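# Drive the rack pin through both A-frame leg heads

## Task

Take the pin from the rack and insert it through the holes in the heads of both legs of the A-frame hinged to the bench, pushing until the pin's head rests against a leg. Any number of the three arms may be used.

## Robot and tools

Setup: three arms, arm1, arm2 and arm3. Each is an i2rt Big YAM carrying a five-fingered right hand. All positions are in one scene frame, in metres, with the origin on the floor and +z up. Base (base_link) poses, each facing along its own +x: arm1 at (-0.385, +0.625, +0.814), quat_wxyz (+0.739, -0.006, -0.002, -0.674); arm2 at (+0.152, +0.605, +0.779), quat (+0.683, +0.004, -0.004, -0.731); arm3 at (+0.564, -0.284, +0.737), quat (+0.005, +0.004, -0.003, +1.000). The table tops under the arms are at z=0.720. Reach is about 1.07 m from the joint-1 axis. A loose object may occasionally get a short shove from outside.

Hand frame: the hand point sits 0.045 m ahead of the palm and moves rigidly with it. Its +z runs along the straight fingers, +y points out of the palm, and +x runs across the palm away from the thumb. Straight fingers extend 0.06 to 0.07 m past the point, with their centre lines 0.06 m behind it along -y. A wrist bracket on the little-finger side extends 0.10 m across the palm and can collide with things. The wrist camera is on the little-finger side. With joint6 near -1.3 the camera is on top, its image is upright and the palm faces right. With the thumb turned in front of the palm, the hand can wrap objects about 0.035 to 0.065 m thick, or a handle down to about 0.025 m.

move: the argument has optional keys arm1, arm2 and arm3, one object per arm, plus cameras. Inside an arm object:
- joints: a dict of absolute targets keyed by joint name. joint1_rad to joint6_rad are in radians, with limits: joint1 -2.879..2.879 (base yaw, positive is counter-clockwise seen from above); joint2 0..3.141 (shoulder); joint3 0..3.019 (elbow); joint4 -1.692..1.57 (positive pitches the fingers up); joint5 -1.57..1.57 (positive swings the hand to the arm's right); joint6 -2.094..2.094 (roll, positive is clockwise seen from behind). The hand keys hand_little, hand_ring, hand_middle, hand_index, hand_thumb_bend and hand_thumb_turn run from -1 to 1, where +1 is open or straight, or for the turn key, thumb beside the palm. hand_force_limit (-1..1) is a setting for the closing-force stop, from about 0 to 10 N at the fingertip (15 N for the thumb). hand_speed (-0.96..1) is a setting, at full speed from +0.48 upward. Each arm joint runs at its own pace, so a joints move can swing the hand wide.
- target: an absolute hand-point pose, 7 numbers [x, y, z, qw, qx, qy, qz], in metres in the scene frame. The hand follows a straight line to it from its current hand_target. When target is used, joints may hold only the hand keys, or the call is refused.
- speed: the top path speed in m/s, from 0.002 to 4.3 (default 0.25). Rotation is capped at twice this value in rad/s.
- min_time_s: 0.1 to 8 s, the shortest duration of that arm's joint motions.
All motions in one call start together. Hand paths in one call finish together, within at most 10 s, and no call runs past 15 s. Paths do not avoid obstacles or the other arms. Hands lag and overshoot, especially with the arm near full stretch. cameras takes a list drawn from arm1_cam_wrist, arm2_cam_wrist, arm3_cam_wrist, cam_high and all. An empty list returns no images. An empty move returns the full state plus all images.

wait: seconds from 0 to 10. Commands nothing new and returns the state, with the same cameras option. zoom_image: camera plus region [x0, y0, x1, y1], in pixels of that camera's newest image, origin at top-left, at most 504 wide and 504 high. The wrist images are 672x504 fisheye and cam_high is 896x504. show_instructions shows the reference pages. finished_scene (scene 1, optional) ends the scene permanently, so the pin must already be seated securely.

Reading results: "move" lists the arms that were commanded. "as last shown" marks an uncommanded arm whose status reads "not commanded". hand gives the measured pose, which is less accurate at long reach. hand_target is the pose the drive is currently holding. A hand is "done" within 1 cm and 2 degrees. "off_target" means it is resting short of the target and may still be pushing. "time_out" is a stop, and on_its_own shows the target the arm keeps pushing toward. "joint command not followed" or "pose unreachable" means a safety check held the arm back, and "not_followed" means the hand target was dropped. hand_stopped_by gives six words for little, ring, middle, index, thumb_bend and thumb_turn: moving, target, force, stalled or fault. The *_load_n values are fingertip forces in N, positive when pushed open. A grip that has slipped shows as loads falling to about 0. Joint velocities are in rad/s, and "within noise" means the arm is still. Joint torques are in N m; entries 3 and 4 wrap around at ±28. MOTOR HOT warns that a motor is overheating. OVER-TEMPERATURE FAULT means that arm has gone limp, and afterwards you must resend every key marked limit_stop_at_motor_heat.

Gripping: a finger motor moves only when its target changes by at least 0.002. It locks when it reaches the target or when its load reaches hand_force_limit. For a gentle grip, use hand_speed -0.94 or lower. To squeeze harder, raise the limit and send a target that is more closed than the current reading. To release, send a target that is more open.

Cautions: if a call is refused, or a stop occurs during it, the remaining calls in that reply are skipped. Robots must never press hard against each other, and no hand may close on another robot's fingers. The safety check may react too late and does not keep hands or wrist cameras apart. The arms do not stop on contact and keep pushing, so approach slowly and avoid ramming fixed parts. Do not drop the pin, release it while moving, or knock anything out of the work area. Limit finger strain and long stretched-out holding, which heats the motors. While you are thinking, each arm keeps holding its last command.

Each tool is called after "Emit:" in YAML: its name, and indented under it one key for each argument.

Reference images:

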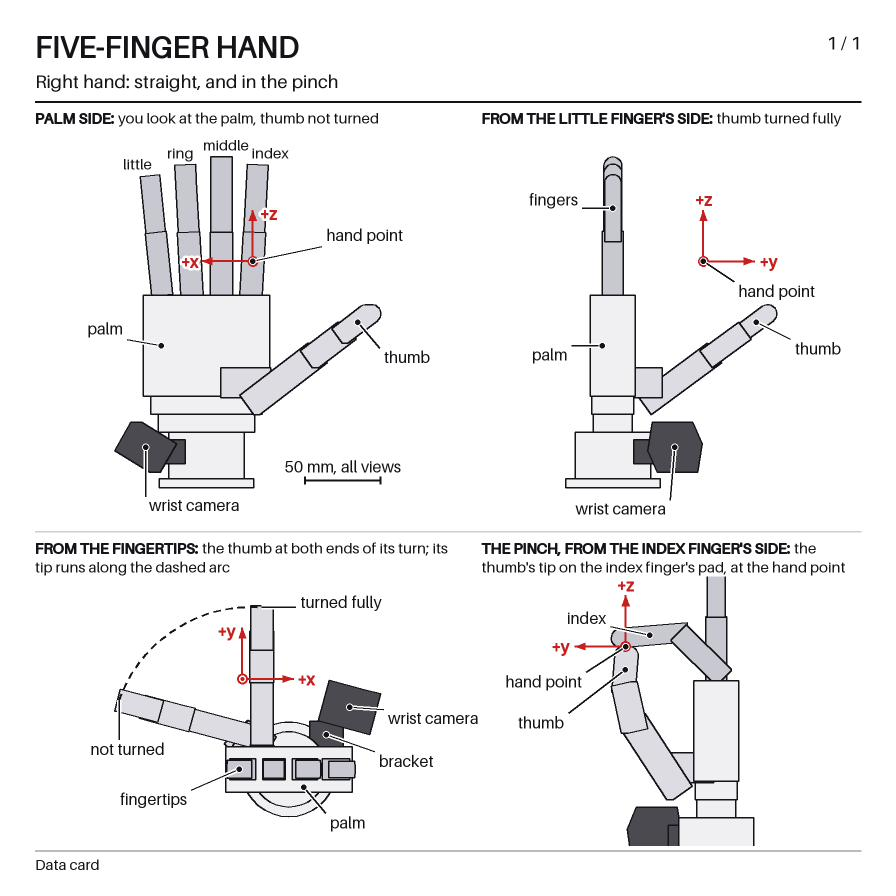

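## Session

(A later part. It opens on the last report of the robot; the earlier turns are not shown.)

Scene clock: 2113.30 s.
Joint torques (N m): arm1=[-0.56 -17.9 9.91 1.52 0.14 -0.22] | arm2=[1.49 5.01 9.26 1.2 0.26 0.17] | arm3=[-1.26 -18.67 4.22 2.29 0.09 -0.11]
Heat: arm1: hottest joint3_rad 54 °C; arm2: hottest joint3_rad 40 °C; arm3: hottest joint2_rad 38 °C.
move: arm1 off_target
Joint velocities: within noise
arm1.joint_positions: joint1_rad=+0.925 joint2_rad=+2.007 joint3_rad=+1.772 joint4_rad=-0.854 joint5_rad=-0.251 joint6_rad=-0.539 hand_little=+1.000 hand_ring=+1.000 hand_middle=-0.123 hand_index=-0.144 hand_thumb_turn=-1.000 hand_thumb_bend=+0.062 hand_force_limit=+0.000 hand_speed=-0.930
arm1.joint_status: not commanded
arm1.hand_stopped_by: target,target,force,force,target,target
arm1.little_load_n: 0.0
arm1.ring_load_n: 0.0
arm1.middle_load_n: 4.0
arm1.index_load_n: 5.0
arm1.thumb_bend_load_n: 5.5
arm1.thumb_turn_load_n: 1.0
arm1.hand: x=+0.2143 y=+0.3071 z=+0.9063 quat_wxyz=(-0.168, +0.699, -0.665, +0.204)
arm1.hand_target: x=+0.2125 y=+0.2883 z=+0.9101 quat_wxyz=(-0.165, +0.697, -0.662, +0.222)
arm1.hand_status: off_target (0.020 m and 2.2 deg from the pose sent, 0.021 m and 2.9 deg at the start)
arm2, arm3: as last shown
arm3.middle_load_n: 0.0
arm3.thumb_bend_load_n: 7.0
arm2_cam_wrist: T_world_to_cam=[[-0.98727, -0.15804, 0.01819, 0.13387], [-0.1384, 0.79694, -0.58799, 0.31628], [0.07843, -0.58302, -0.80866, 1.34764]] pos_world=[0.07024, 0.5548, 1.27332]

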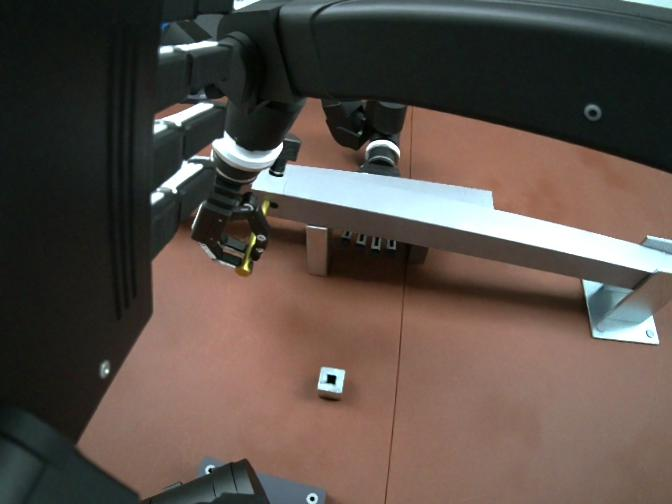

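Emit:
move:
  arm1: {"target": [0.200, 0.352, 0.895, 0.165, -0.697, 0.662, -0.222], "speed": 0.15}

Emit:
move:
  arm1: {"target": [0.213, 0.325, 0.93, 0.165, -0.697, 0.662, -0.222], "speed": 0.08}

Emit:
move:
  arm1: {"target": [0.2205, 0.3035, 0.932, 0.165, -0.697, 0.662, -0.222], "speed": 0.08}
  cameras: ["arm2_cam_wrist"]

Emit:
zoom_image:
  camera: "arm2_cam_wrist"
  region: [240, 180, 320, 260]

Scene clock: 2167.27 s.
Joint torques (N m): arm1=[1.79 -17.67 8.83 1.48 0.05 0.15] | arm2=[1.49 5.01 9.26 1.2 0.25 0.17] | arm3=[-1.2 -18.67 4.22 2.32 0.1 -0.11]
Heat: arm1: hottest joint3_rad 49 °C; arm2: hottest joint3_rad 40 °C; arm3: hottest joint2_rad 38 °C.
move: arm1 off_target
Joint velocities: within noise
arm1.joint_positions: joint1_rad=+0.976 joint2_rad=+1.928 joint3_rad=+1.573 joint4_rad=-0.728 joint5_rad=-0.211 joint6_rad=-0.501 hand_little=+1.000 hand_ring=+1.000 hand_middle=-0.123 hand_index=-0.144 hand_thumb_turn=-1.000 hand_thumb_bend=+0.062 hand_force_limit=+0.000 hand_speed=-0.930
arm1.joint_status: not commanded
arm1.hand_stopped_by: target,target,force,force,target,target
arm1.little_load_n: 0.0
arm1.ring_load_n: 0.0
arm1.middle_load_n: 4.5
arm1.index_load_n: 4.5
arm1.thumb_bend_load_n: 5.0
arm1.thumb_turn_load_n: 0.5
arm1.hand: x=+0.1950 y=+0.3509 z=+0.8781 quat_wxyz=(-0.159, +0.701, -0.665, +0.204)
arm1.hand_target: x=+0.1999 y=+0.3521 z=+0.8950 quat_wxyz=(-0.165, +0.697, -0.662, +0.222)
arm1.hand_status: off_target (0.018 m and 2.2 deg from the pose sent, 0.048 m and 2.1 deg at the start)
arm2, arm3: as last shown
arm3.index_load_n: -0.5
arm3.thumb_bend_load_n: 7.5
pictures: none

Scene clock: 2168.63 s.
Joint torques (N m): arm1=[0.26 -16.26 15.12 0.43 -0.09 -0.1] | arm2=[1.49 4.95 9.28 1.2 0.26 0.17] | arm3=[-1.14 -18.61 4.23 2.3 0.1 -0.11]
Heat: arm1: hottest joint3_rad 49 °C; arm2: hottest joint3_rad 40 °C; arm3: hottest joint2_rad 38 °C.
move: arm1 off_target
Joint velocities: within noise
arm1.joint_positions: joint1_rad=+0.963 joint2_rad=+1.930 joint3_rad=+1.649 joint4_rad=-0.825 joint5_rad=-0.221 joint6_rad=-0.505 hand_little=+1.000 hand_ring=+1.000 hand_middle=-0.123 hand_index=-0.144 hand_thumb_turn=-1.000 hand_thumb_bend=+0.062 hand_force_limit=+0.000 hand_speed=-0.930
arm1.joint_status: not commanded
arm1.hand_stopped_by: target,target,force,force,target,target
arm1.little_load_n: 0.0
arm1.ring_load_n: 0.0
arm1.middle_load_n: 5.0
arm1.index_load_n: 4.5
arm1.thumb_bend_load_n: 5.0
arm1.thumb_turn_load_n: 0.5
arm1.hand: x=+0.1953 y=+0.3439 z=+0.9035 quat_wxyz=(-0.159, +0.700, -0.669, +0.194)
arm1.hand_target: x=+0.2112 y=+0.3259 z=+0.9304 quat_wxyz=(-0.165, +0.697, -0.662, +0.222)
arm1.hand_status: off_target (0.037 m and 3.4 deg from the pose sent, 0.061 m and 2.2 deg at the start)
arm2, arm3: as last shown
arm3.index_load_n: 0.0
arm3.thumb_turn_load_n: 0.5
pictures: none

Scene clock: 2169.73 s.
Joint torques (N m): arm1=[0.67 -17.03 15.3 0.64 -0.08 -0.08] | arm2=[1.49 5.01 9.26 1.2 0.26 0.17] | arm3=[-1.14 -18.67 4.21 2.3 0.1 -0.12]
Heat: arm1: hottest joint3_rad 49 °C; arm2: hottest joint3_rad 40 °C; arm3: hottest joint2_rad 38 °C.
move: arm1 off_target
Joint velocities: within noise
arm1.joint_positions: joint1_rad=+0.939 joint2_rad=+1.977 joint3_rad=+1.724 joint4_rad=-0.861 joint5_rad=-0.232 joint6_rad=-0.525 hand_little=+1.000 hand_ring=+1.000 hand_middle=-0.123 hand_index=-0.144 hand_thumb_turn=-1.000 hand_thumb_bend=+0.062 hand_force_limit=+0.000 hand_speed=-0.930
arm1.joint_status: not commanded
arm1.hand_stopped_by: target,target,force,force,target,target
arm1.little_load_n: 0.0
arm1.ring_load_n: 0.0
arm1.middle_load_n: 5.0
arm1.index_load_n: 5.0
arm1.thumb_bend_load_n: 5.0
arm1.thumb_turn_load_n: 1.0
arm1.hand: x=+0.2024 y=+0.3223 z=+0.9042 quat_wxyz=(-0.159, +0.699, -0.670, +0.192)
arm1.hand_target: x=+0.2185 y=+0.3044 z=+0.9326 quat_wxyz=(-0.165, +0.697, -0.662, +0.223)
arm1.hand_status: off_target (0.038 m and 3.6 deg from the pose sent, 0.055 m and 3.4 deg at the start)
arm2.joint_positions: joint1_rad=+0.691 joint2_rad=+0.106 joint3_rad=+1.074 joint4_rad=-1.448 joint5_rad=+0.433 joint6_rad=-1.173 hand_little=+1.000 hand_ring=+1.000 hand_middle=+1.000 hand_index=+1.000 hand_thumb_turn=+1.000 hand_thumb_bend=+1.000 hand_force_limit=+0.000 hand_speed=-0.800
arm2.joint_status: not commanded
arm2.hand_stopped_by: target,target,target,target,target,target
arm2.little_load_n: 0.0
arm2.ring_load_n: 0.0
arm2.middle_load_n: 0.0
arm2.index_load_n: 0.0
arm2.thumb_bend_load_n: 0.0
arm2.thumb_turn_load_n: 0.0
arm2.hand: x=+0.0785 y=+0.4932 z=+1.1784 quat_wxyz=(+0.311, +0.581, -0.609, +0.442)
arm2.hand_target: x=+0.0746 y=+0.4998 z=+1.1895 quat_wxyz=(+0.308, +0.574, -0.605, +0.459)
arm2.hand_status: not commanded
arm3.joint_positions: joint1_rad=-0.416 joint2_rad=+2.244 joint3_rad=+1.155 joint4_rad=+1.023 joint5_rad=+1.149 joint6_rad=+0.014 hand_little=+1.000 hand_ring=+1.000 hand_middle=+1.000 hand_index=+1.000 hand_thumb_turn=-1.000 hand_thumb_bend=-0.976 hand_force_limit=+0.000 hand_speed=-0.800
arm3.joint_status: not commanded
arm3.hand_stopped_by: target,target,target,target,force,target
arm3.little_load_n: 0.0
arm3.ring_load_n: -0.5
arm3.middle_load_n: -0.5
arm3.index_load_n: 0.0
arm3.thumb_bend_load_n: 7.5
arm3.thumb_turn_load_n: 0.5
arm3.hand: x=+0.0255 y=+0.1419 z=+0.7167 quat_wxyz=(-0.699, +0.715, +0.012, +0.016)
arm3.hand_target: x=+0.0182 y=+0.1401 z=+0.7397 quat_wxyz=(-0.707, +0.707, +0.000, +0.000)
arm3.hand_status: not commanded
arm2_cam_wrist: T_world_to_cam=[[-0.98727, -0.15804, 0.01819, 0.13387], [-0.1384, 0.79694, -0.58799, 0.31628], [0.07843, -0.58302, -0.80866, 1.34764]] pos_world=[0.07024, 0.5548, 1.27332]

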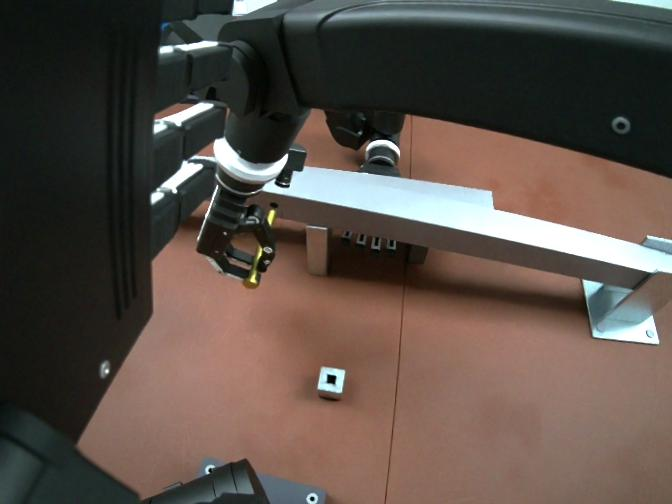

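Scaled by 6.300 from the camera's image (finer frame: 960x720).

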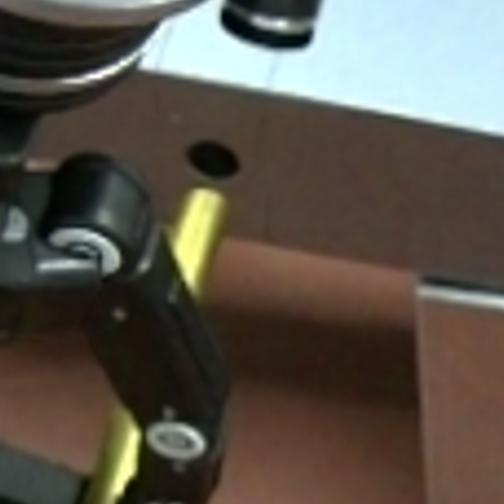

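Emit:
move:
  arm1: {"target": [0.223, 0.2925, 0.9265, 0.165, -0.697, 0.662, -0.222], "speed": 0.08}
  cameras: ["arm2_cam_wrist"]

Emit:
zoom_image:
  camera: "arm2_cam_wrist"
  region: [240, 180, 320, 260]

Scene clock: 2183.37 s.
Joint torques (N m): arm1=[0.56 -17.96 15.5 0.47 -0.12 -0.11] | arm2=[1.49 5.01 9.26 1.18 0.26 0.17] | arm3=[-1.2 -18.67 4.21 2.32 0.1 -0.11]
Heat: arm1: hottest joint3_rad 49 °C; arm2: hottest joint3_rad 40 °C; arm3: hottest joint2_rad 38 °C.
move: arm1 off_target
Joint velocities: within noise
arm1.joint_positions: joint1_rad=+0.929 joint2_rad=+2.003 joint3_rad=+1.748 joint4_rad=-0.863 joint5_rad=-0.238 joint6_rad=-0.536 hand_little=+1.000 hand_ring=+1.000 hand_middle=-0.123 hand_index=-0.144 hand_thumb_turn=-1.000 hand_thumb_bend=+0.062 hand_force_limit=+0.000 hand_speed=-0.930
arm1.joint_status: not commanded
arm1.hand_stopped_by: target,target,force,force,target,target
arm1.little_load_n: 0.0
arm1.ring_load_n: 0.0
arm1.middle_load_n: 4.5
arm1.index_load_n: 5.0
arm1.thumb_bend_load_n: 5.0
arm1.thumb_turn_load_n: 1.0
arm1.hand: x=+0.2052 y=+0.3132 z=+0.8972 quat_wxyz=(-0.160, +0.700, -0.670, +0.191)
arm1.hand_target: x=+0.2210 y=+0.2937 z=+0.9271 quat_wxyz=(-0.165, +0.697, -0.662, +0.223)
arm1.hand_status: off_target (0.040 m and 3.8 deg from the pose sent, 0.043 m and 3.6 deg at the start)
arm2, arm3: as last shown
arm3.ring_load_n: 0.0
arm3.middle_load_n: 0.0
arm2_cam_wrist: T_world_to_cam=[[-0.98727, -0.15804, 0.01819, 0.13387], [-0.1384, 0.79694, -0.58799, 0.31628], [0.07843, -0.58302, -0.80866, 1.34764]] pos_world=[0.07024, 0.5548, 1.27332]

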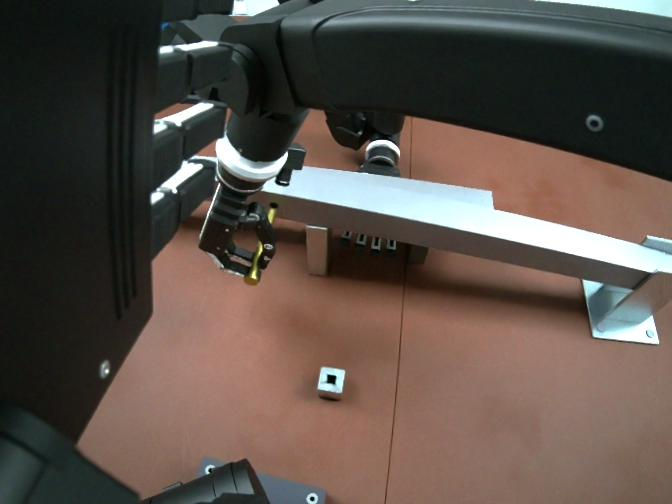

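Scaled by 6.300 from the camera's image (finer frame: 960x720).

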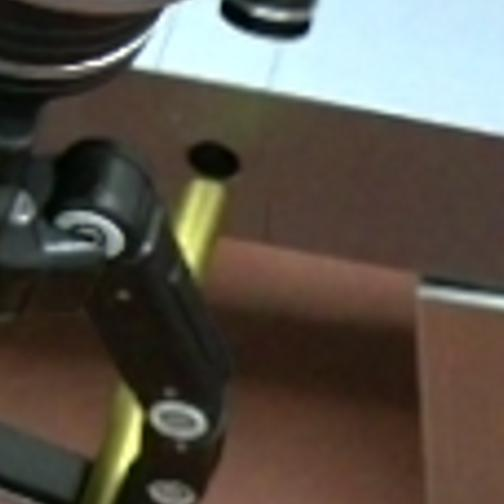

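Emit:
move:
  arm1: {"target": [0.2225, 0.281, 0.9302, 0.165, -0.697, 0.662, -0.222], "speed": 0.08}
  cameras: ["arm2_cam_wrist"]

Emit:
zoom_image:
  camera: "arm2_cam_wrist"
  region: [240, 180, 320, 260]

Scene clock: 2200.90 s.
Joint torques (N m): arm1=[0.56 -17.08 15.51 0.43 -0.07 -0.14] | arm2=[1.49 4.95 9.28 1.18 0.25 0.17] | arm3=[-1.2 -18.61 4.21 2.32 0.1 -0.11]
Heat: arm1: hottest joint3_rad 50 °C; arm2: hottest joint3_rad 40 °C; arm3: hottest joint2_rad 38 °C.
move: arm1 off_target
Joint velocities: within noise
arm1.joint_positions: joint1_rad=+0.914 joint2_rad=+2.017 joint3_rad=+1.783 joint4_rad=-0.885 joint5_rad=-0.246 joint6_rad=-0.549 hand_little=+1.000 hand_ring=+1.000 hand_middle=-0.123 hand_index=-0.144 hand_thumb_turn=-1.000 hand_thumb_bend=+0.062 hand_force_limit=+0.000 hand_speed=-0.930
arm1.joint_status: not commanded
arm1.hand_stopped_by: target,target,force,force,target,target
arm1.little_load_n: 0.0
arm1.ring_load_n: 0.0
arm1.middle_load_n: 4.5
arm1.index_load_n: 4.0
arm1.thumb_bend_load_n: 4.5
arm1.thumb_turn_load_n: 1.0
arm1.hand: x=+0.2062 y=+0.3016 z=+0.9023 quat_wxyz=(-0.161, +0.700, -0.669, +0.192)
arm1.hand_target: x=+0.2206 y=+0.2821 z=+0.9306 quat_wxyz=(-0.165, +0.697, -0.662, +0.222)
arm1.hand_status: off_target (0.038 m and 3.6 deg from the pose sent, 0.049 m and 3.8 deg at the start)
arm2, arm3: as last shown
arm3.middle_load_n: -0.5
arm2_cam_wrist: T_world_to_cam=[[-0.98727, -0.15804, 0.01819, 0.13387], [-0.1384, 0.79694, -0.58799, 0.31628], [0.07843, -0.58302, -0.80866, 1.34764]] pos_world=[0.07024, 0.5548, 1.27332]

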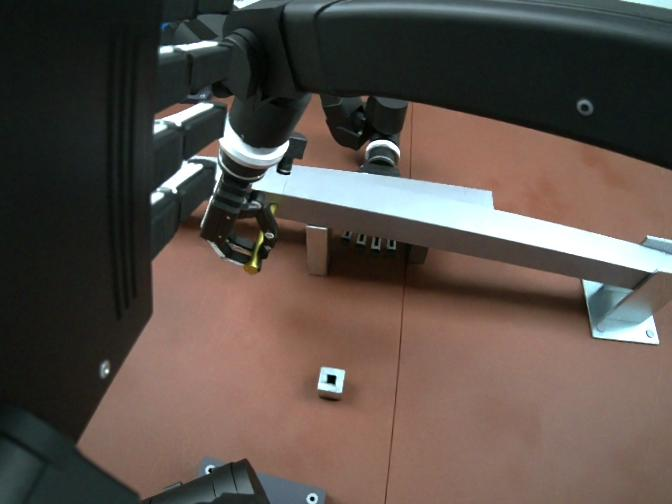

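Scaled by 6.300 from the camera's image (finer frame: 960x720).

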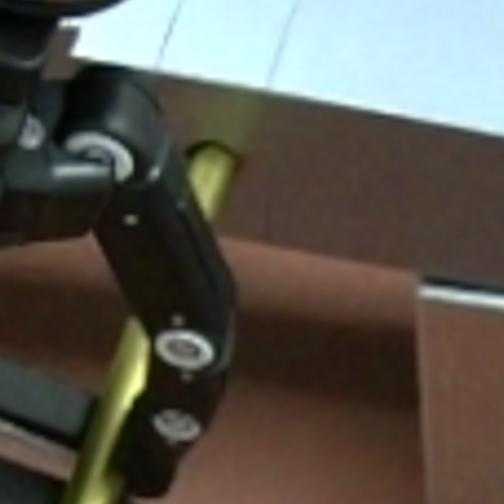

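Emit:
zoom_image:
  camera: "arm2_cam_wrist"
  region: [258, 190, 298, 230]

Scaled by 12.600 from the camera's image (finer frame: 960x720).

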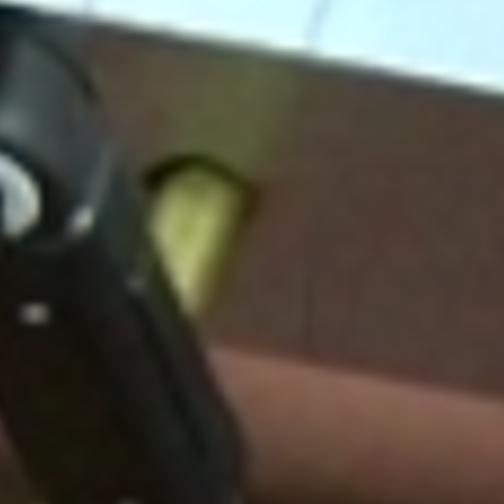

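Emit:
move:
  arm1: {"target": [0.2215, 0.260, 0.930, 0.165, -0.697, 0.662, -0.222], "speed": 0.08}
  cameras: ["arm2_cam_wrist"]

Emit:
zoom_image:
  camera: "arm2_cam_wrist"
  region: [220, 170, 320, 270]

Scene clock: 2228.10 s.
Joint torques (N m): arm1=[-0.21 -17.49 15.72 0.66 -0.08 -0.09] | arm2=[1.49 4.95 9.26 1.18 0.25 0.17] | arm3=[-1.14 -18.78 4.23 2.29 0.1 -0.11]
Heat: arm1: hottest joint3_rad 57 °C; arm2: hottest joint3_rad 40 °C; arm3: hottest joint2_rad 38 °C.
move: arm1 off_target
Joint velocities: within noise
arm1.joint_positions: joint1_rad=+0.886 joint2_rad=+2.049 joint3_rad=+1.836 joint4_rad=-0.910 joint5_rad=-0.259 joint6_rad=-0.574 hand_little=+1.000 hand_ring=+1.000 hand_middle=-0.123 hand_index=-0.144 hand_thumb_turn=-1.000 hand_thumb_bend=+0.062 hand_force_limit=+0.000 hand_speed=-0.930
arm1.joint_status: not commanded
arm1.hand_stopped_by: target,target,force,force,target,target
arm1.little_load_n: 0.0
arm1.ring_load_n: -0.5
arm1.middle_load_n: 4.5
arm1.index_load_n: 4.5
arm1.thumb_bend_load_n: 4.5
arm1.thumb_turn_load_n: 0.5
arm1.hand: x=+0.2060 y=+0.2801 z=+0.9027 quat_wxyz=(-0.162, +0.699, -0.670, +0.192)
arm1.hand_target: x=+0.2196 y=+0.2609 z=+0.9307 quat_wxyz=(-0.165, +0.697, -0.662, +0.223)
arm1.hand_status: off_target (0.037 m and 3.5 deg from the pose sent, 0.052 m and 3.6 deg at the start)
arm2, arm3: as last shown
arm3.little_load_n: -0.5
arm3.middle_load_n: 0.0
arm2_cam_wrist: T_world_to_cam=[[-0.98727, -0.15804, 0.01819, 0.13387], [-0.1384, 0.79694, -0.58799, 0.31628], [0.07843, -0.58302, -0.80866, 1.34764]] pos_world=[0.07024, 0.5548, 1.27332]

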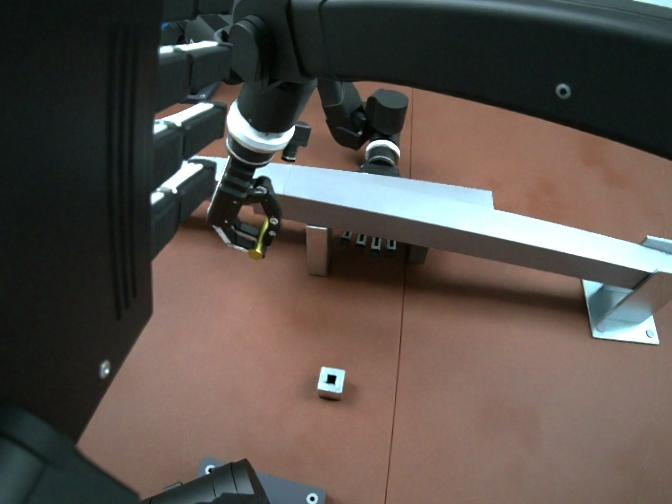

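Scaled by 5.040 from the camera's image (finer frame: 960x720).

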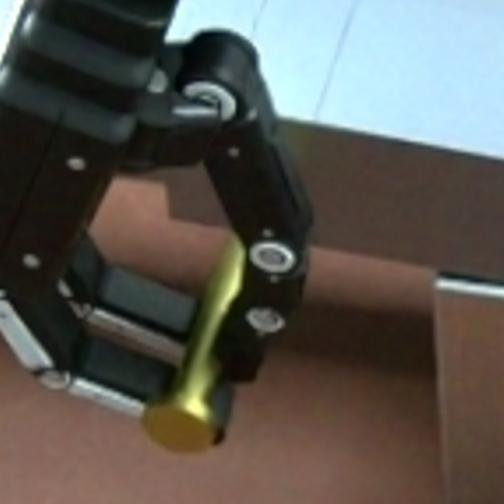

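Emit:
move:
  arm1: {"target": [0.220, 0.240, 0.930, 0.165, -0.697, 0.662, -0.222], "speed": 0.08}
  cameras: ["arm2_cam_wrist", "arm1_cam_wrist", "cam_high"]

Emit:
zoom_image:
  camera: "arm2_cam_wrist"
  region: [220, 170, 320, 270]

Emit:
zoom_image:
  camera: "cam_high"
  region: [450, 120, 570, 220]

Scene clock: 2237.20 s.
Joint torques (N m): arm1=[0.44 -17.55 15.94 0.84 0.01 -0.11] | arm2=[1.44 5.01 9.26 1.2 0.26 0.17] | arm3=[-1.14 -18.67 4.22 2.3 0.1 -0.11]
Heat: arm1: hottest joint3_rad 56 °C; arm2: hottest joint3_rad 40 °C; arm3: hottest joint2_rad 38 °C.
move: arm1 off_target
Joint velocities: within noise
arm1.joint_positions: joint1_rad=+0.866 joint2_rad=+2.080 joint3_rad=+1.883 joint4_rad=-0.940 joint5_rad=-0.272 joint6_rad=-0.592 hand_little=+1.000 hand_ring=+1.000 hand_middle=-0.123 hand_index=-0.144 hand_thumb_turn=-1.000 hand_thumb_bend=+0.062 hand_force_limit=+0.000 hand_speed=-0.930
arm1.joint_status: not commanded
arm1.hand_stopped_by: target,target,force,force,target,target
arm1.little_load_n: 0.0
arm1.ring_load_n: 0.0
arm1.middle_load_n: 3.5
arm1.index_load_n: 5.0
arm1.thumb_bend_load_n: 5.0
arm1.thumb_turn_load_n: 1.5
arm1.hand: x=+0.2053 y=+0.2654 z=+0.9011 quat_wxyz=(-0.163, +0.699, -0.670, +0.188)
arm1.hand_target: x=+0.2178 y=+0.2413 z=+0.9306 quat_wxyz=(-0.165, +0.697, -0.662, +0.223)
arm1.hand_status: off_target (0.041 m and 4.1 deg from the pose sent, 0.051 m and 3.5 deg at the start)
arm2, arm3: as last shown
arm3.little_load_n: 0.0
arm3.thumb_bend_load_n: 7.0
pictures: arm1_cam_wrist, arm2_cam_wrist, cam_high
arm1_cam_wrist: T_world_to_cam=[[-0.84823, -0.3294, -0.41474, 0.62987], [-0.47803, 0.81329, 0.33172, -0.41794], [0.22803, 0.47963, -0.84732, 0.6991]] pos_world=[0.17506, 0.21208, 0.99223]
arm2_cam_wrist: T_world_to_cam=[[-0.98727, -0.15804, 0.01819, 0.13387], [-0.1384, 0.79694, -0.58799, 0.31628], [0.07843, -0.58302, -0.80866, 1.34764]] pos_world=[0.07024, 0.5548, 1.27332]

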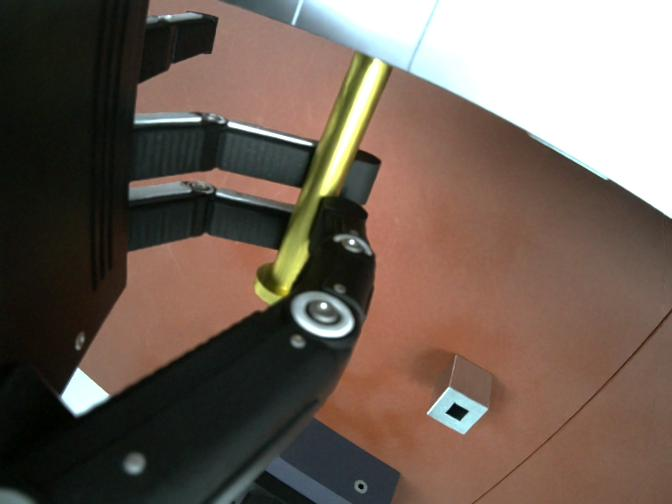

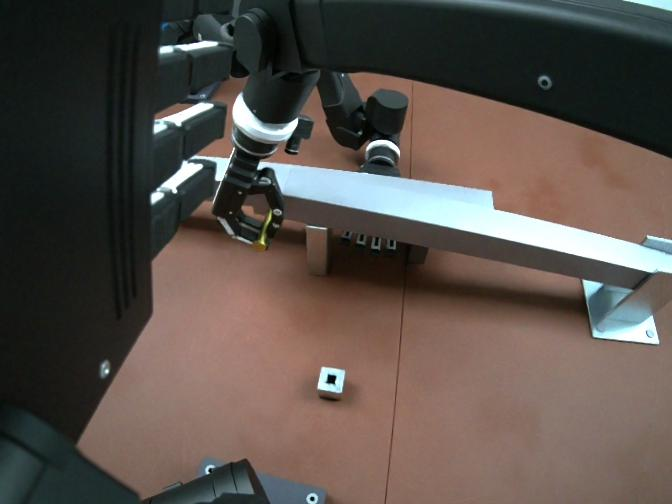

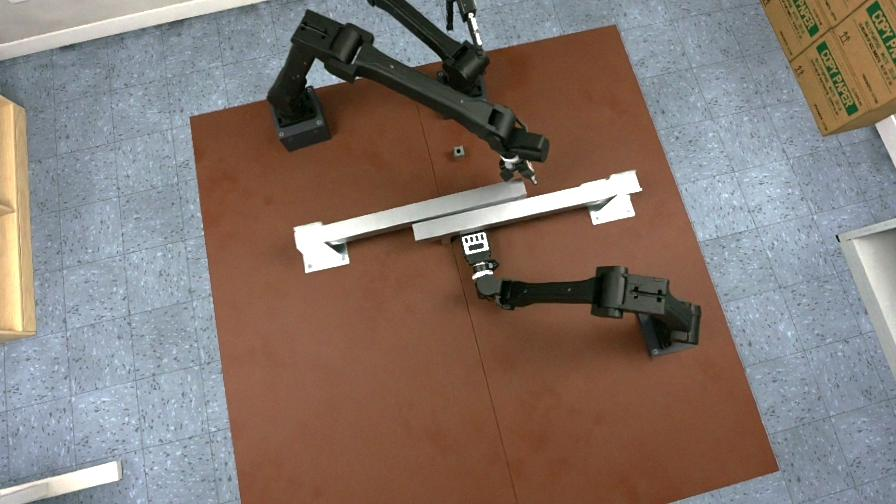

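Scaled by 5.040 from the camera's image (finer frame: 960x720).

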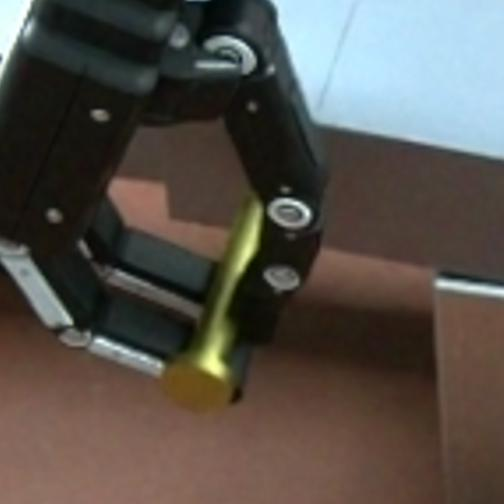

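Scaled by 4.200 from the camera's image (finer frame: 1280x720).

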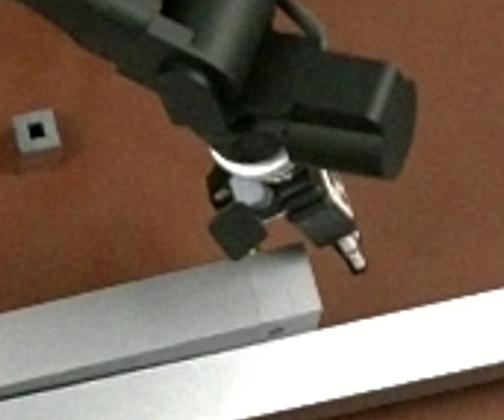

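Emit:
move:
  arm1: {"target": [0.2205, 0.230, 0.930, 0.165, -0.697, 0.662, -0.222], "speed": 0.08}
  cameras: ["arm1_cam_wrist", "cam_high"]

Emit:
zoom_image:
  camera: "cam_high"
  region: [500, 170, 550, 220]

Scene clock: 2248.23 s.
Joint torques (N m): arm1=[0.67 -18.14 15.91 0.87 -0.07 -0.11] | arm2=[1.49 4.95 9.26 1.2 0.25 0.17] | arm3=[-1.2 -18.67 4.21 2.3 0.1 -0.11]
Heat: arm1: hottest joint3_rad 56 °C; arm2: hottest joint3_rad 40 °C; arm3: hottest joint2_rad 39 °C.
move: arm1 off_target
Joint velocities: within noise
arm1.joint_positions: joint1_rad=+0.854 joint2_rad=+2.100 joint3_rad=+1.915 joint4_rad=-0.956 joint5_rad=-0.276 joint6_rad=-0.602 hand_little=+1.000 hand_ring=+1.000 hand_middle=-0.123 hand_index=-0.144 hand_thumb_turn=-1.000 hand_thumb_bend=+0.062 hand_force_limit=+0.000 hand_speed=-0.930
arm1.joint_status: not commanded
arm1.hand_stopped_by: target,target,force,force,target,target
arm1.little_load_n: 0.0
arm1.ring_load_n: 0.0
arm1.middle_load_n: 2.5
arm1.index_load_n: 5.0
arm1.thumb_bend_load_n: 5.0
arm1.thumb_turn_load_n: 1.5
arm1.hand: x=+0.2056 y=+0.2551 z=+0.9007 quat_wxyz=(-0.163, +0.699, -0.671, +0.187)
arm1.hand_target: x=+0.2184 y=+0.2314 z=+0.9307 quat_wxyz=(-0.165, +0.697, -0.662, +0.223)
arm1.hand_status: off_target (0.041 m and 4.1 deg from the pose sent, 0.048 m and 4.0 deg at the start)
arm2, arm3: as last shown
arm3.middle_load_n: -0.5
arm3.thumb_bend_load_n: 7.5
arm3.thumb_turn_load_n: 1.0
arm1_cam_wrist: T_world_to_cam=[[-0.84938, -0.32757, -0.41382, 0.62541], [-0.47611, 0.81392, 0.33295, -0.41097], [0.22775, 0.47983, -0.84729, 0.70376]] pos_world=[0.17526, 0.20168, 0.99193]

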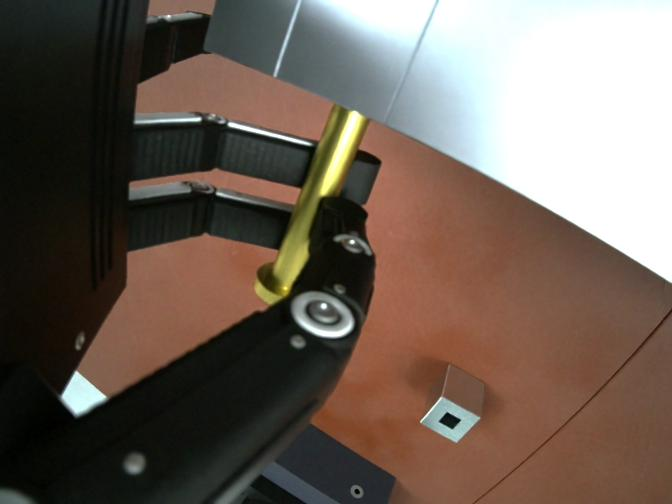

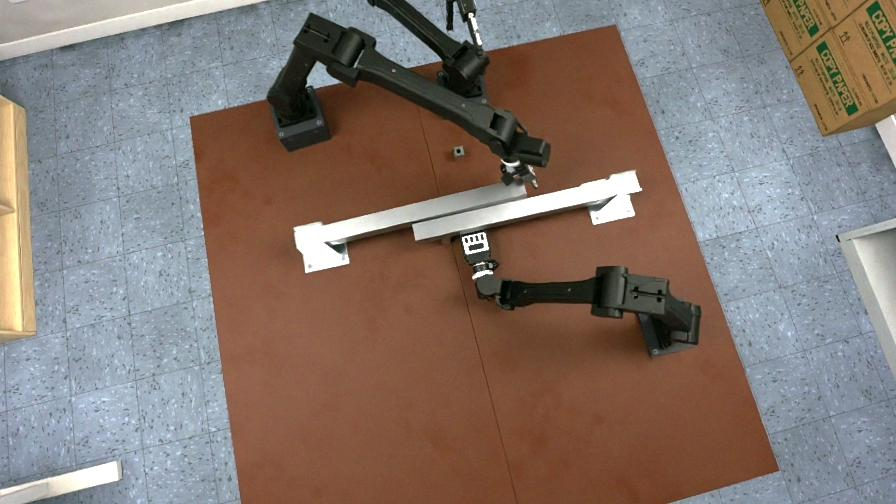

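Scaled by 10.080 from the camera's image (finer frame: 1280x720).

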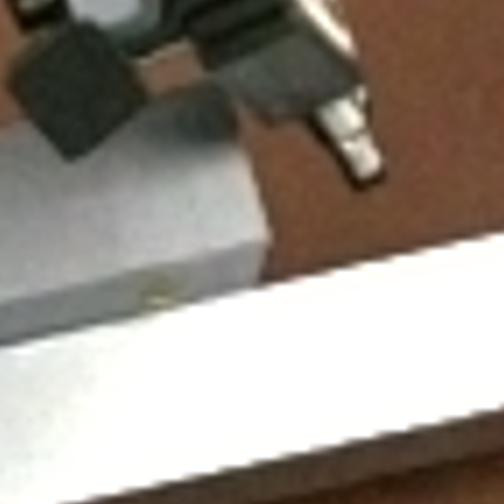

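Emit:
move:
  arm1: {"joints": {"hand_index": 1, "hand_middle": 1, "hand_thumb_bend": 0.7, "hand_speed": -0.8}}
  cameras: ["arm1_cam_wrist", "arm2_cam_wrist"]

Emit:
zoom_image:
  camera: "arm2_cam_wrist"
  region: [220, 170, 320, 270]

Scene clock: 2264.90 s.
Joint torques (N m): arm1=[0.21 -17.2 15.23 0.9 -0.12 -0.08] | arm2=[1.44 4.95 9.26 1.2 0.25 0.17] | arm3=[-1.32 -18.61 4.25 2.29 0.1 -0.11]
Heat: arm1: hottest joint3_rad 55 °C; arm2: hottest joint3_rad 40 °C; arm3: hottest joint2_rad 39 °C.
move: arm1 done
Joint velocities: within noise
arm1.joint_positions: joint1_rad=+0.852 joint2_rad=+2.101 joint3_rad=+1.927 joint4_rad=-0.957 joint5_rad=-0.276 joint6_rad=-0.608 hand_little=+1.000 hand_ring=+1.000 hand_middle=+1.000 hand_index=+1.000 hand_thumb_turn=-1.000 hand_thumb_bend=+0.700 hand_force_limit=+0.000 hand_speed=-0.800
arm1.joint_status: all done
arm1.hand_stopped_by: target,target,target,target,target,target
arm1.little_load_n: -0.5
arm1.ring_load_n: 0.0
arm1.middle_load_n: 0.0
arm1.index_load_n: -0.5
arm1.thumb_bend_load_n: 0.0
arm1.thumb_turn_load_n: 0.0
arm1.hand: x=+0.2080 y=+0.2513 z=+0.9056 quat_wxyz=(-0.163, +0.700, -0.668, +0.193)
arm1.hand_target: x=+0.2183 y=+0.2314 z=+0.9307 quat_wxyz=(-0.164, +0.697, -0.662, +0.223)
arm1.hand_status: not commanded
arm2, arm3: as last shown
arm3.middle_load_n: 0.0
arm3.index_load_n: -0.5
arm3.thumb_bend_load_n: 7.0
arm3.thumb_turn_load_n: 0.5
arm1_cam_wrist: T_world_to_cam=[[-0.84446, -0.33433, -0.41846, 0.63309], [-0.48181, 0.81544, 0.32081, -0.39655], [0.23397, 0.47253, -0.84969, 0.71188]] pos_world=[0.17699, 0.19864, 0.99702]
arm2_cam_wrist: T_world_to_cam=[[-0.98727, -0.15804, 0.01819, 0.13387], [-0.1384, 0.79694, -0.58799, 0.31628], [0.07843, -0.58302, -0.80866, 1.34764]] pos_world=[0.07024, 0.5548, 1.27332]

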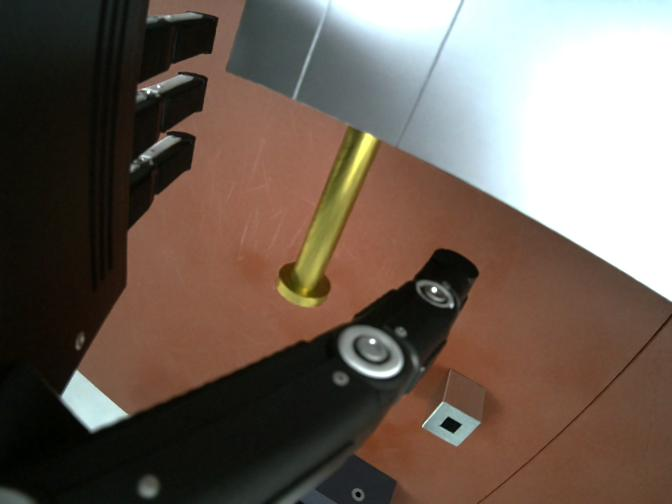

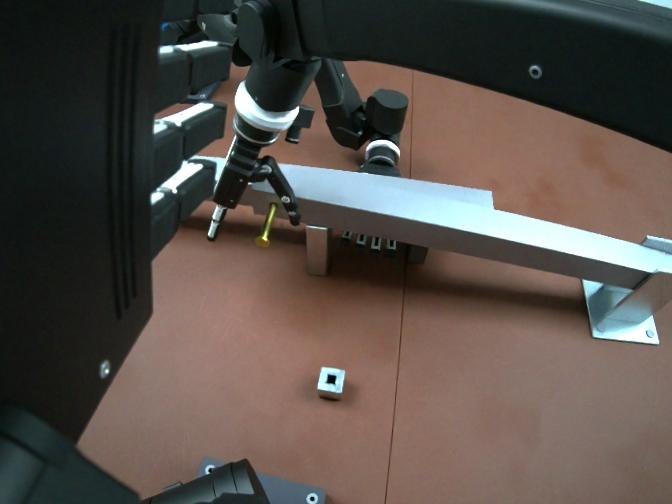

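Scaled by 5.040 from the camera's image (finer frame: 960x720).

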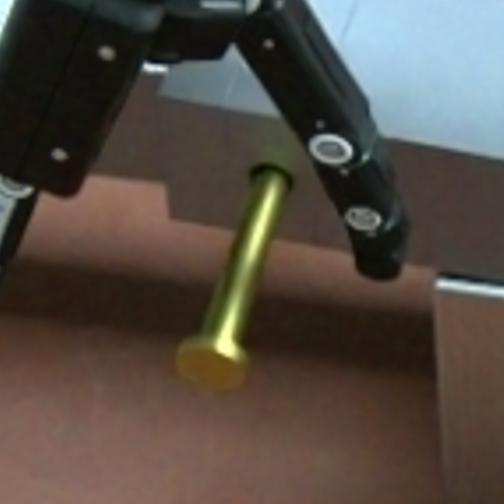

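Emit:
move:
  arm1: {"target": [0.165, 0.27, 1.06, 0.165, -0.697, 0.662, -0.222], "speed": 0.12}
  arm3: {"joints": {"hand_index": -1, "hand_middle": -1, "hand_ring": -1, "hand_little": -1}}
  cameras: ["arm2_cam_wrist", "arm3_cam_wrist"]

Scene clock: 2352.60 s.
Joint torques (N m): arm1=[0.44 -17.55 15.25 0.69 -0.13 -0.13] | arm2=[1.44 5.01 9.26 1.18 0.25 0.17] | arm3=[-1.14 -17.96 4.27 2.07 0.08 -0.1]
Heat: arm1: hottest joint3_rad 53 °C; arm2: hottest joint3_rad 41 °C; arm3: hottest joint2_rad 39 °C.
move: arm1 off_target; arm3 off_target
Joint velocities: within noise
arm1.joint_positions: joint1_rad=+0.848 joint2_rad=+1.908 joint3_rad=+1.927 joint4_rad=-1.170 joint5_rad=-0.278 joint6_rad=-0.612 hand_little=+1.000 hand_ring=+1.000 hand_middle=+1.000 hand_index=+1.000 hand_thumb_turn=-1.000 hand_thumb_bend=+0.700 hand_force_limit=+0.000 hand_speed=-0.800
arm1.joint_status: not commanded
arm1.hand_stopped_by: target,target,target,target,target,target
arm1.little_load_n: 0.0
arm1.ring_load_n: 0.0
arm1.middle_load_n: 0.0
arm1.index_load_n: 0.0
arm1.thumb_bend_load_n: 0.0
arm1.thumb_turn_load_n: 0.0
arm1.hand: x=+0.1585 y=+0.2861 z=+1.0199 quat_wxyz=(-0.161, +0.700, -0.671, +0.184)
arm1.hand_target: x=+0.1631 y=+0.2714 z=+1.0600 quat_wxyz=(-0.165, +0.697, -0.662, +0.223)
arm1.hand_status: off_target (0.044 m and 4.5 deg from the pose sent, 0.161 m and 3.4 deg at the start)
arm2: as last shown
arm3.joint_positions: joint1_rad=-0.416 joint2_rad=+2.237 joint3_rad=+1.155 joint4_rad=+1.029 joint5_rad=+1.150 joint6_rad=+0.013 hand_little=-1.000 hand_ring=-1.000 hand_middle=+0.467 hand_index=+1.000 hand_thumb_turn=-1.000 hand_thumb_bend=-0.976 hand_force_limit=+0.000 hand_speed=-0.800
arm3.joint_status: hand_middle off_target (ended at +0.467, target -1.000); hand_index off_target (ended at +1.000, target -1.000); the others done
arm3.hand_stopped_by: target,target,force,fault,force,target
arm3.little_load_n: 0.0
arm3.ring_load_n: 0.0
arm3.middle_load_n: 5.0
arm3.index_load_n: 0.0
arm3.thumb_bend_load_n: 7.0
arm3.thumb_turn_load_n: 5.5
arm3.hand: x=+0.0242 y=+0.1425 z=+0.7226 quat_wxyz=(-0.701, +0.713, +0.008, +0.012)
arm3.hand_target: x=+0.0182 y=+0.1401 z=+0.7396 quat_wxyz=(-0.707, +0.707, +0.000, +0.000)
arm3.hand_status: not commanded
arm2_cam_wrist: T_world_to_cam=[[-0.98727, -0.15804, 0.01819, 0.13387], [-0.1384, 0.79694, -0.58799, 0.31628], [0.07843, -0.58302, -0.80866, 1.34764]] pos_world=[0.07024, 0.5548, 1.27332]
arm3_cam_wrist: T_world_to_cam=[[0.25088, -0.07285, -0.96527, 0.69541], [-0.85516, -0.48395, -0.18573, 0.22894], [-0.45361, 0.87206, -0.18371, 0.13231]] pos_world=[0.08134, 0.04607, 0.73809]

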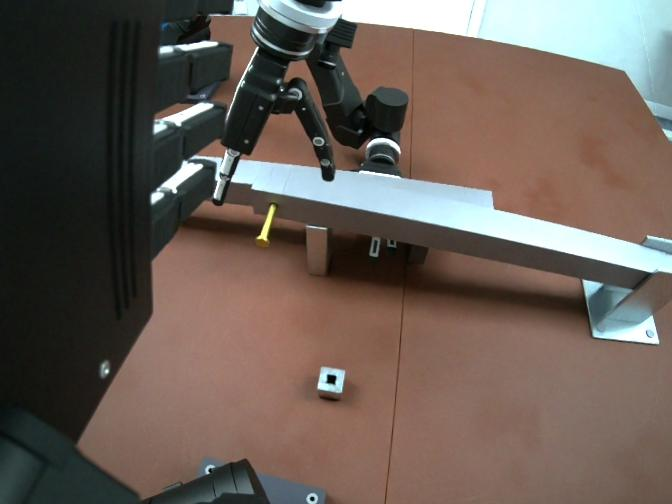

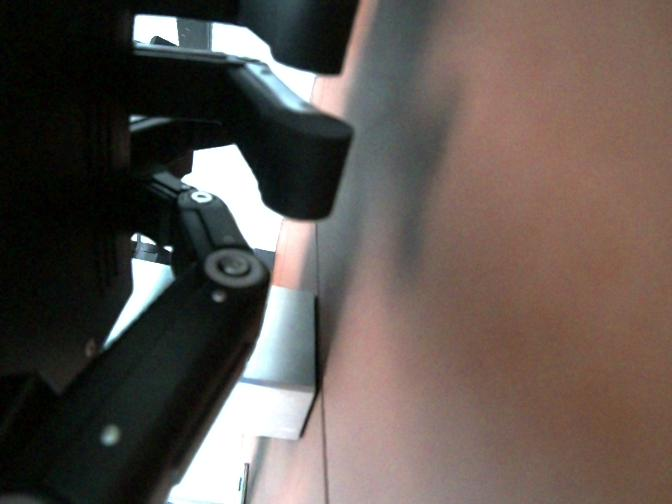

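Emit:
move:
  arm2: {"joints": {"joint1_rad": 1.5}, "min_time_s": 2.5}
  arm3: {"joints": {"hand_thumb_bend": 0.4}}
  arm1: {"joints": {"hand_index": -1, "hand_middle": -1, "hand_ring": -1, "hand_little": -1, "hand_thumb_turn": 0.0, "hand_thumb_bend": 1}}
  cameras: ["arm2_cam_wrist"]

Scene clock: 2418.67 s.
Joint torques (N m): arm1=[0.44 -18.61 15.27 0.62 -0.11 -0.04] | arm2=[1.38 5.01 9.24 1.2 0.26 0.17] | arm3=[-1.2 -17.26 4.36 1.55 0.05 -0.22]
Heat: arm1: hottest joint3_rad 54 °C; arm2: hottest joint3_rad 41 °C; arm3: hottest joint2_rad 41 °C.
move: arm1 done; arm2 done; arm3 done
Joint velocities: within noise
arm1.joint_positions: joint1_rad=+0.848 joint2_rad=+1.908 joint3_rad=+1.927 joint4_rad=-1.170 joint5_rad=-0.278 joint6_rad=-0.612 hand_little=-1.000 hand_ring=-1.000 hand_middle=-1.000 hand_index=-1.000 hand_thumb_turn=+0.000 hand_thumb_bend=+1.000 hand_force_limit=+0.000 hand_speed=-0.800
arm1.joint_status: all done
arm1.hand_stopped_by: target,target,target,target,target,target
arm1.little_load_n: 0.0
arm1.ring_load_n: 0.0
arm1.middle_load_n: 0.0
arm1.index_load_n: 0.0
arm1.thumb_bend_load_n: 0.0
arm1.thumb_turn_load_n: 0.0
arm1.hand: x=+0.1585 y=+0.2861 z=+1.0199 quat_wxyz=(-0.161, +0.701, -0.670, +0.184)
arm1.hand_target: x=+0.1631 y=+0.2714 z=+1.0600 quat_wxyz=(-0.164, +0.697, -0.662, +0.223)
arm1.hand_status: not commanded
arm2.joint_positions: joint1_rad=+1.486 joint2_rad=+0.106 joint3_rad=+1.074 joint4_rad=-1.448 joint5_rad=+0.433 joint6_rad=-1.173 hand_little=+1.000 hand_ring=+1.000 hand_middle=+1.000 hand_index=+1.000 hand_thumb_turn=+1.000 hand_thumb_bend=+1.000 hand_force_limit=+0.000 hand_speed=-0.800
arm2.joint_status: all done
arm2.hand_stopped_by: target,target,target,target,target,target
arm2.little_load_n: 0.0
arm2.ring_load_n: 0.0
arm2.middle_load_n: 0.0
arm2.index_load_n: 0.0
arm2.thumb_bend_load_n: 0.0
arm2.thumb_turn_load_n: 0.0
arm2.hand: x=+0.1792 y=+0.4777 z=+1.1796 quat_wxyz=(+0.119, +0.770, -0.335, +0.530)
arm2.hand_target: x=+0.1716 y=+0.4797 z=+1.1907 quat_wxyz=(+0.110, +0.762, -0.334, +0.544)
arm2.hand_status: not commanded
arm3.joint_positions: joint1_rad=-0.417 joint2_rad=+2.228 joint3_rad=+1.155 joint4_rad=+1.041 joint5_rad=+1.150 joint6_rad=+0.024 hand_little=-1.000 hand_ring=-1.000 hand_middle=+0.467 hand_index=+1.000 hand_thumb_turn=-1.000 hand_thumb_bend=+0.392 hand_force_limit=+0.000 hand_speed=-0.800
arm3.joint_status: all done
arm3.hand_stopped_by: target,target,force,fault,target,target
arm3.little_load_n: 0.0
arm3.ring_load_n: 0.0
arm3.middle_load_n: -0.5
arm3.index_load_n: 0.0
arm3.thumb_bend_load_n: -10.0
arm3.thumb_turn_load_n: -1.5
arm3.hand: x=+0.0220 y=+0.1437 z=+0.7307 quat_wxyz=(-0.704, +0.710, -0.003, +0.002)
arm3.hand_target: x=+0.0181 y=+0.1401 z=+0.7395 quat_wxyz=(-0.707, +0.707, +0.000, +0.000)
arm3.hand_status: not commanded
arm2_cam_wrist: T_world_to_cam=[[-0.57899, -0.81499, 0.02366, 0.46511], [-0.66391, 0.45442, -0.5939, 0.60811], [0.47327, -0.35957, -0.80419, 1.14883]] pos_world=[0.12931, 0.51581, 1.27403]

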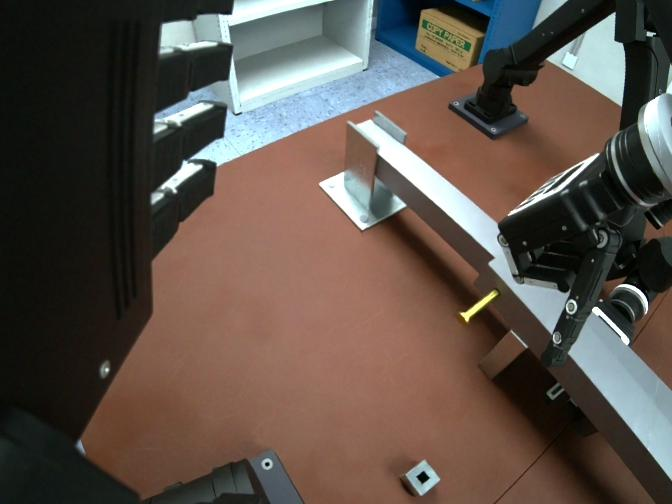

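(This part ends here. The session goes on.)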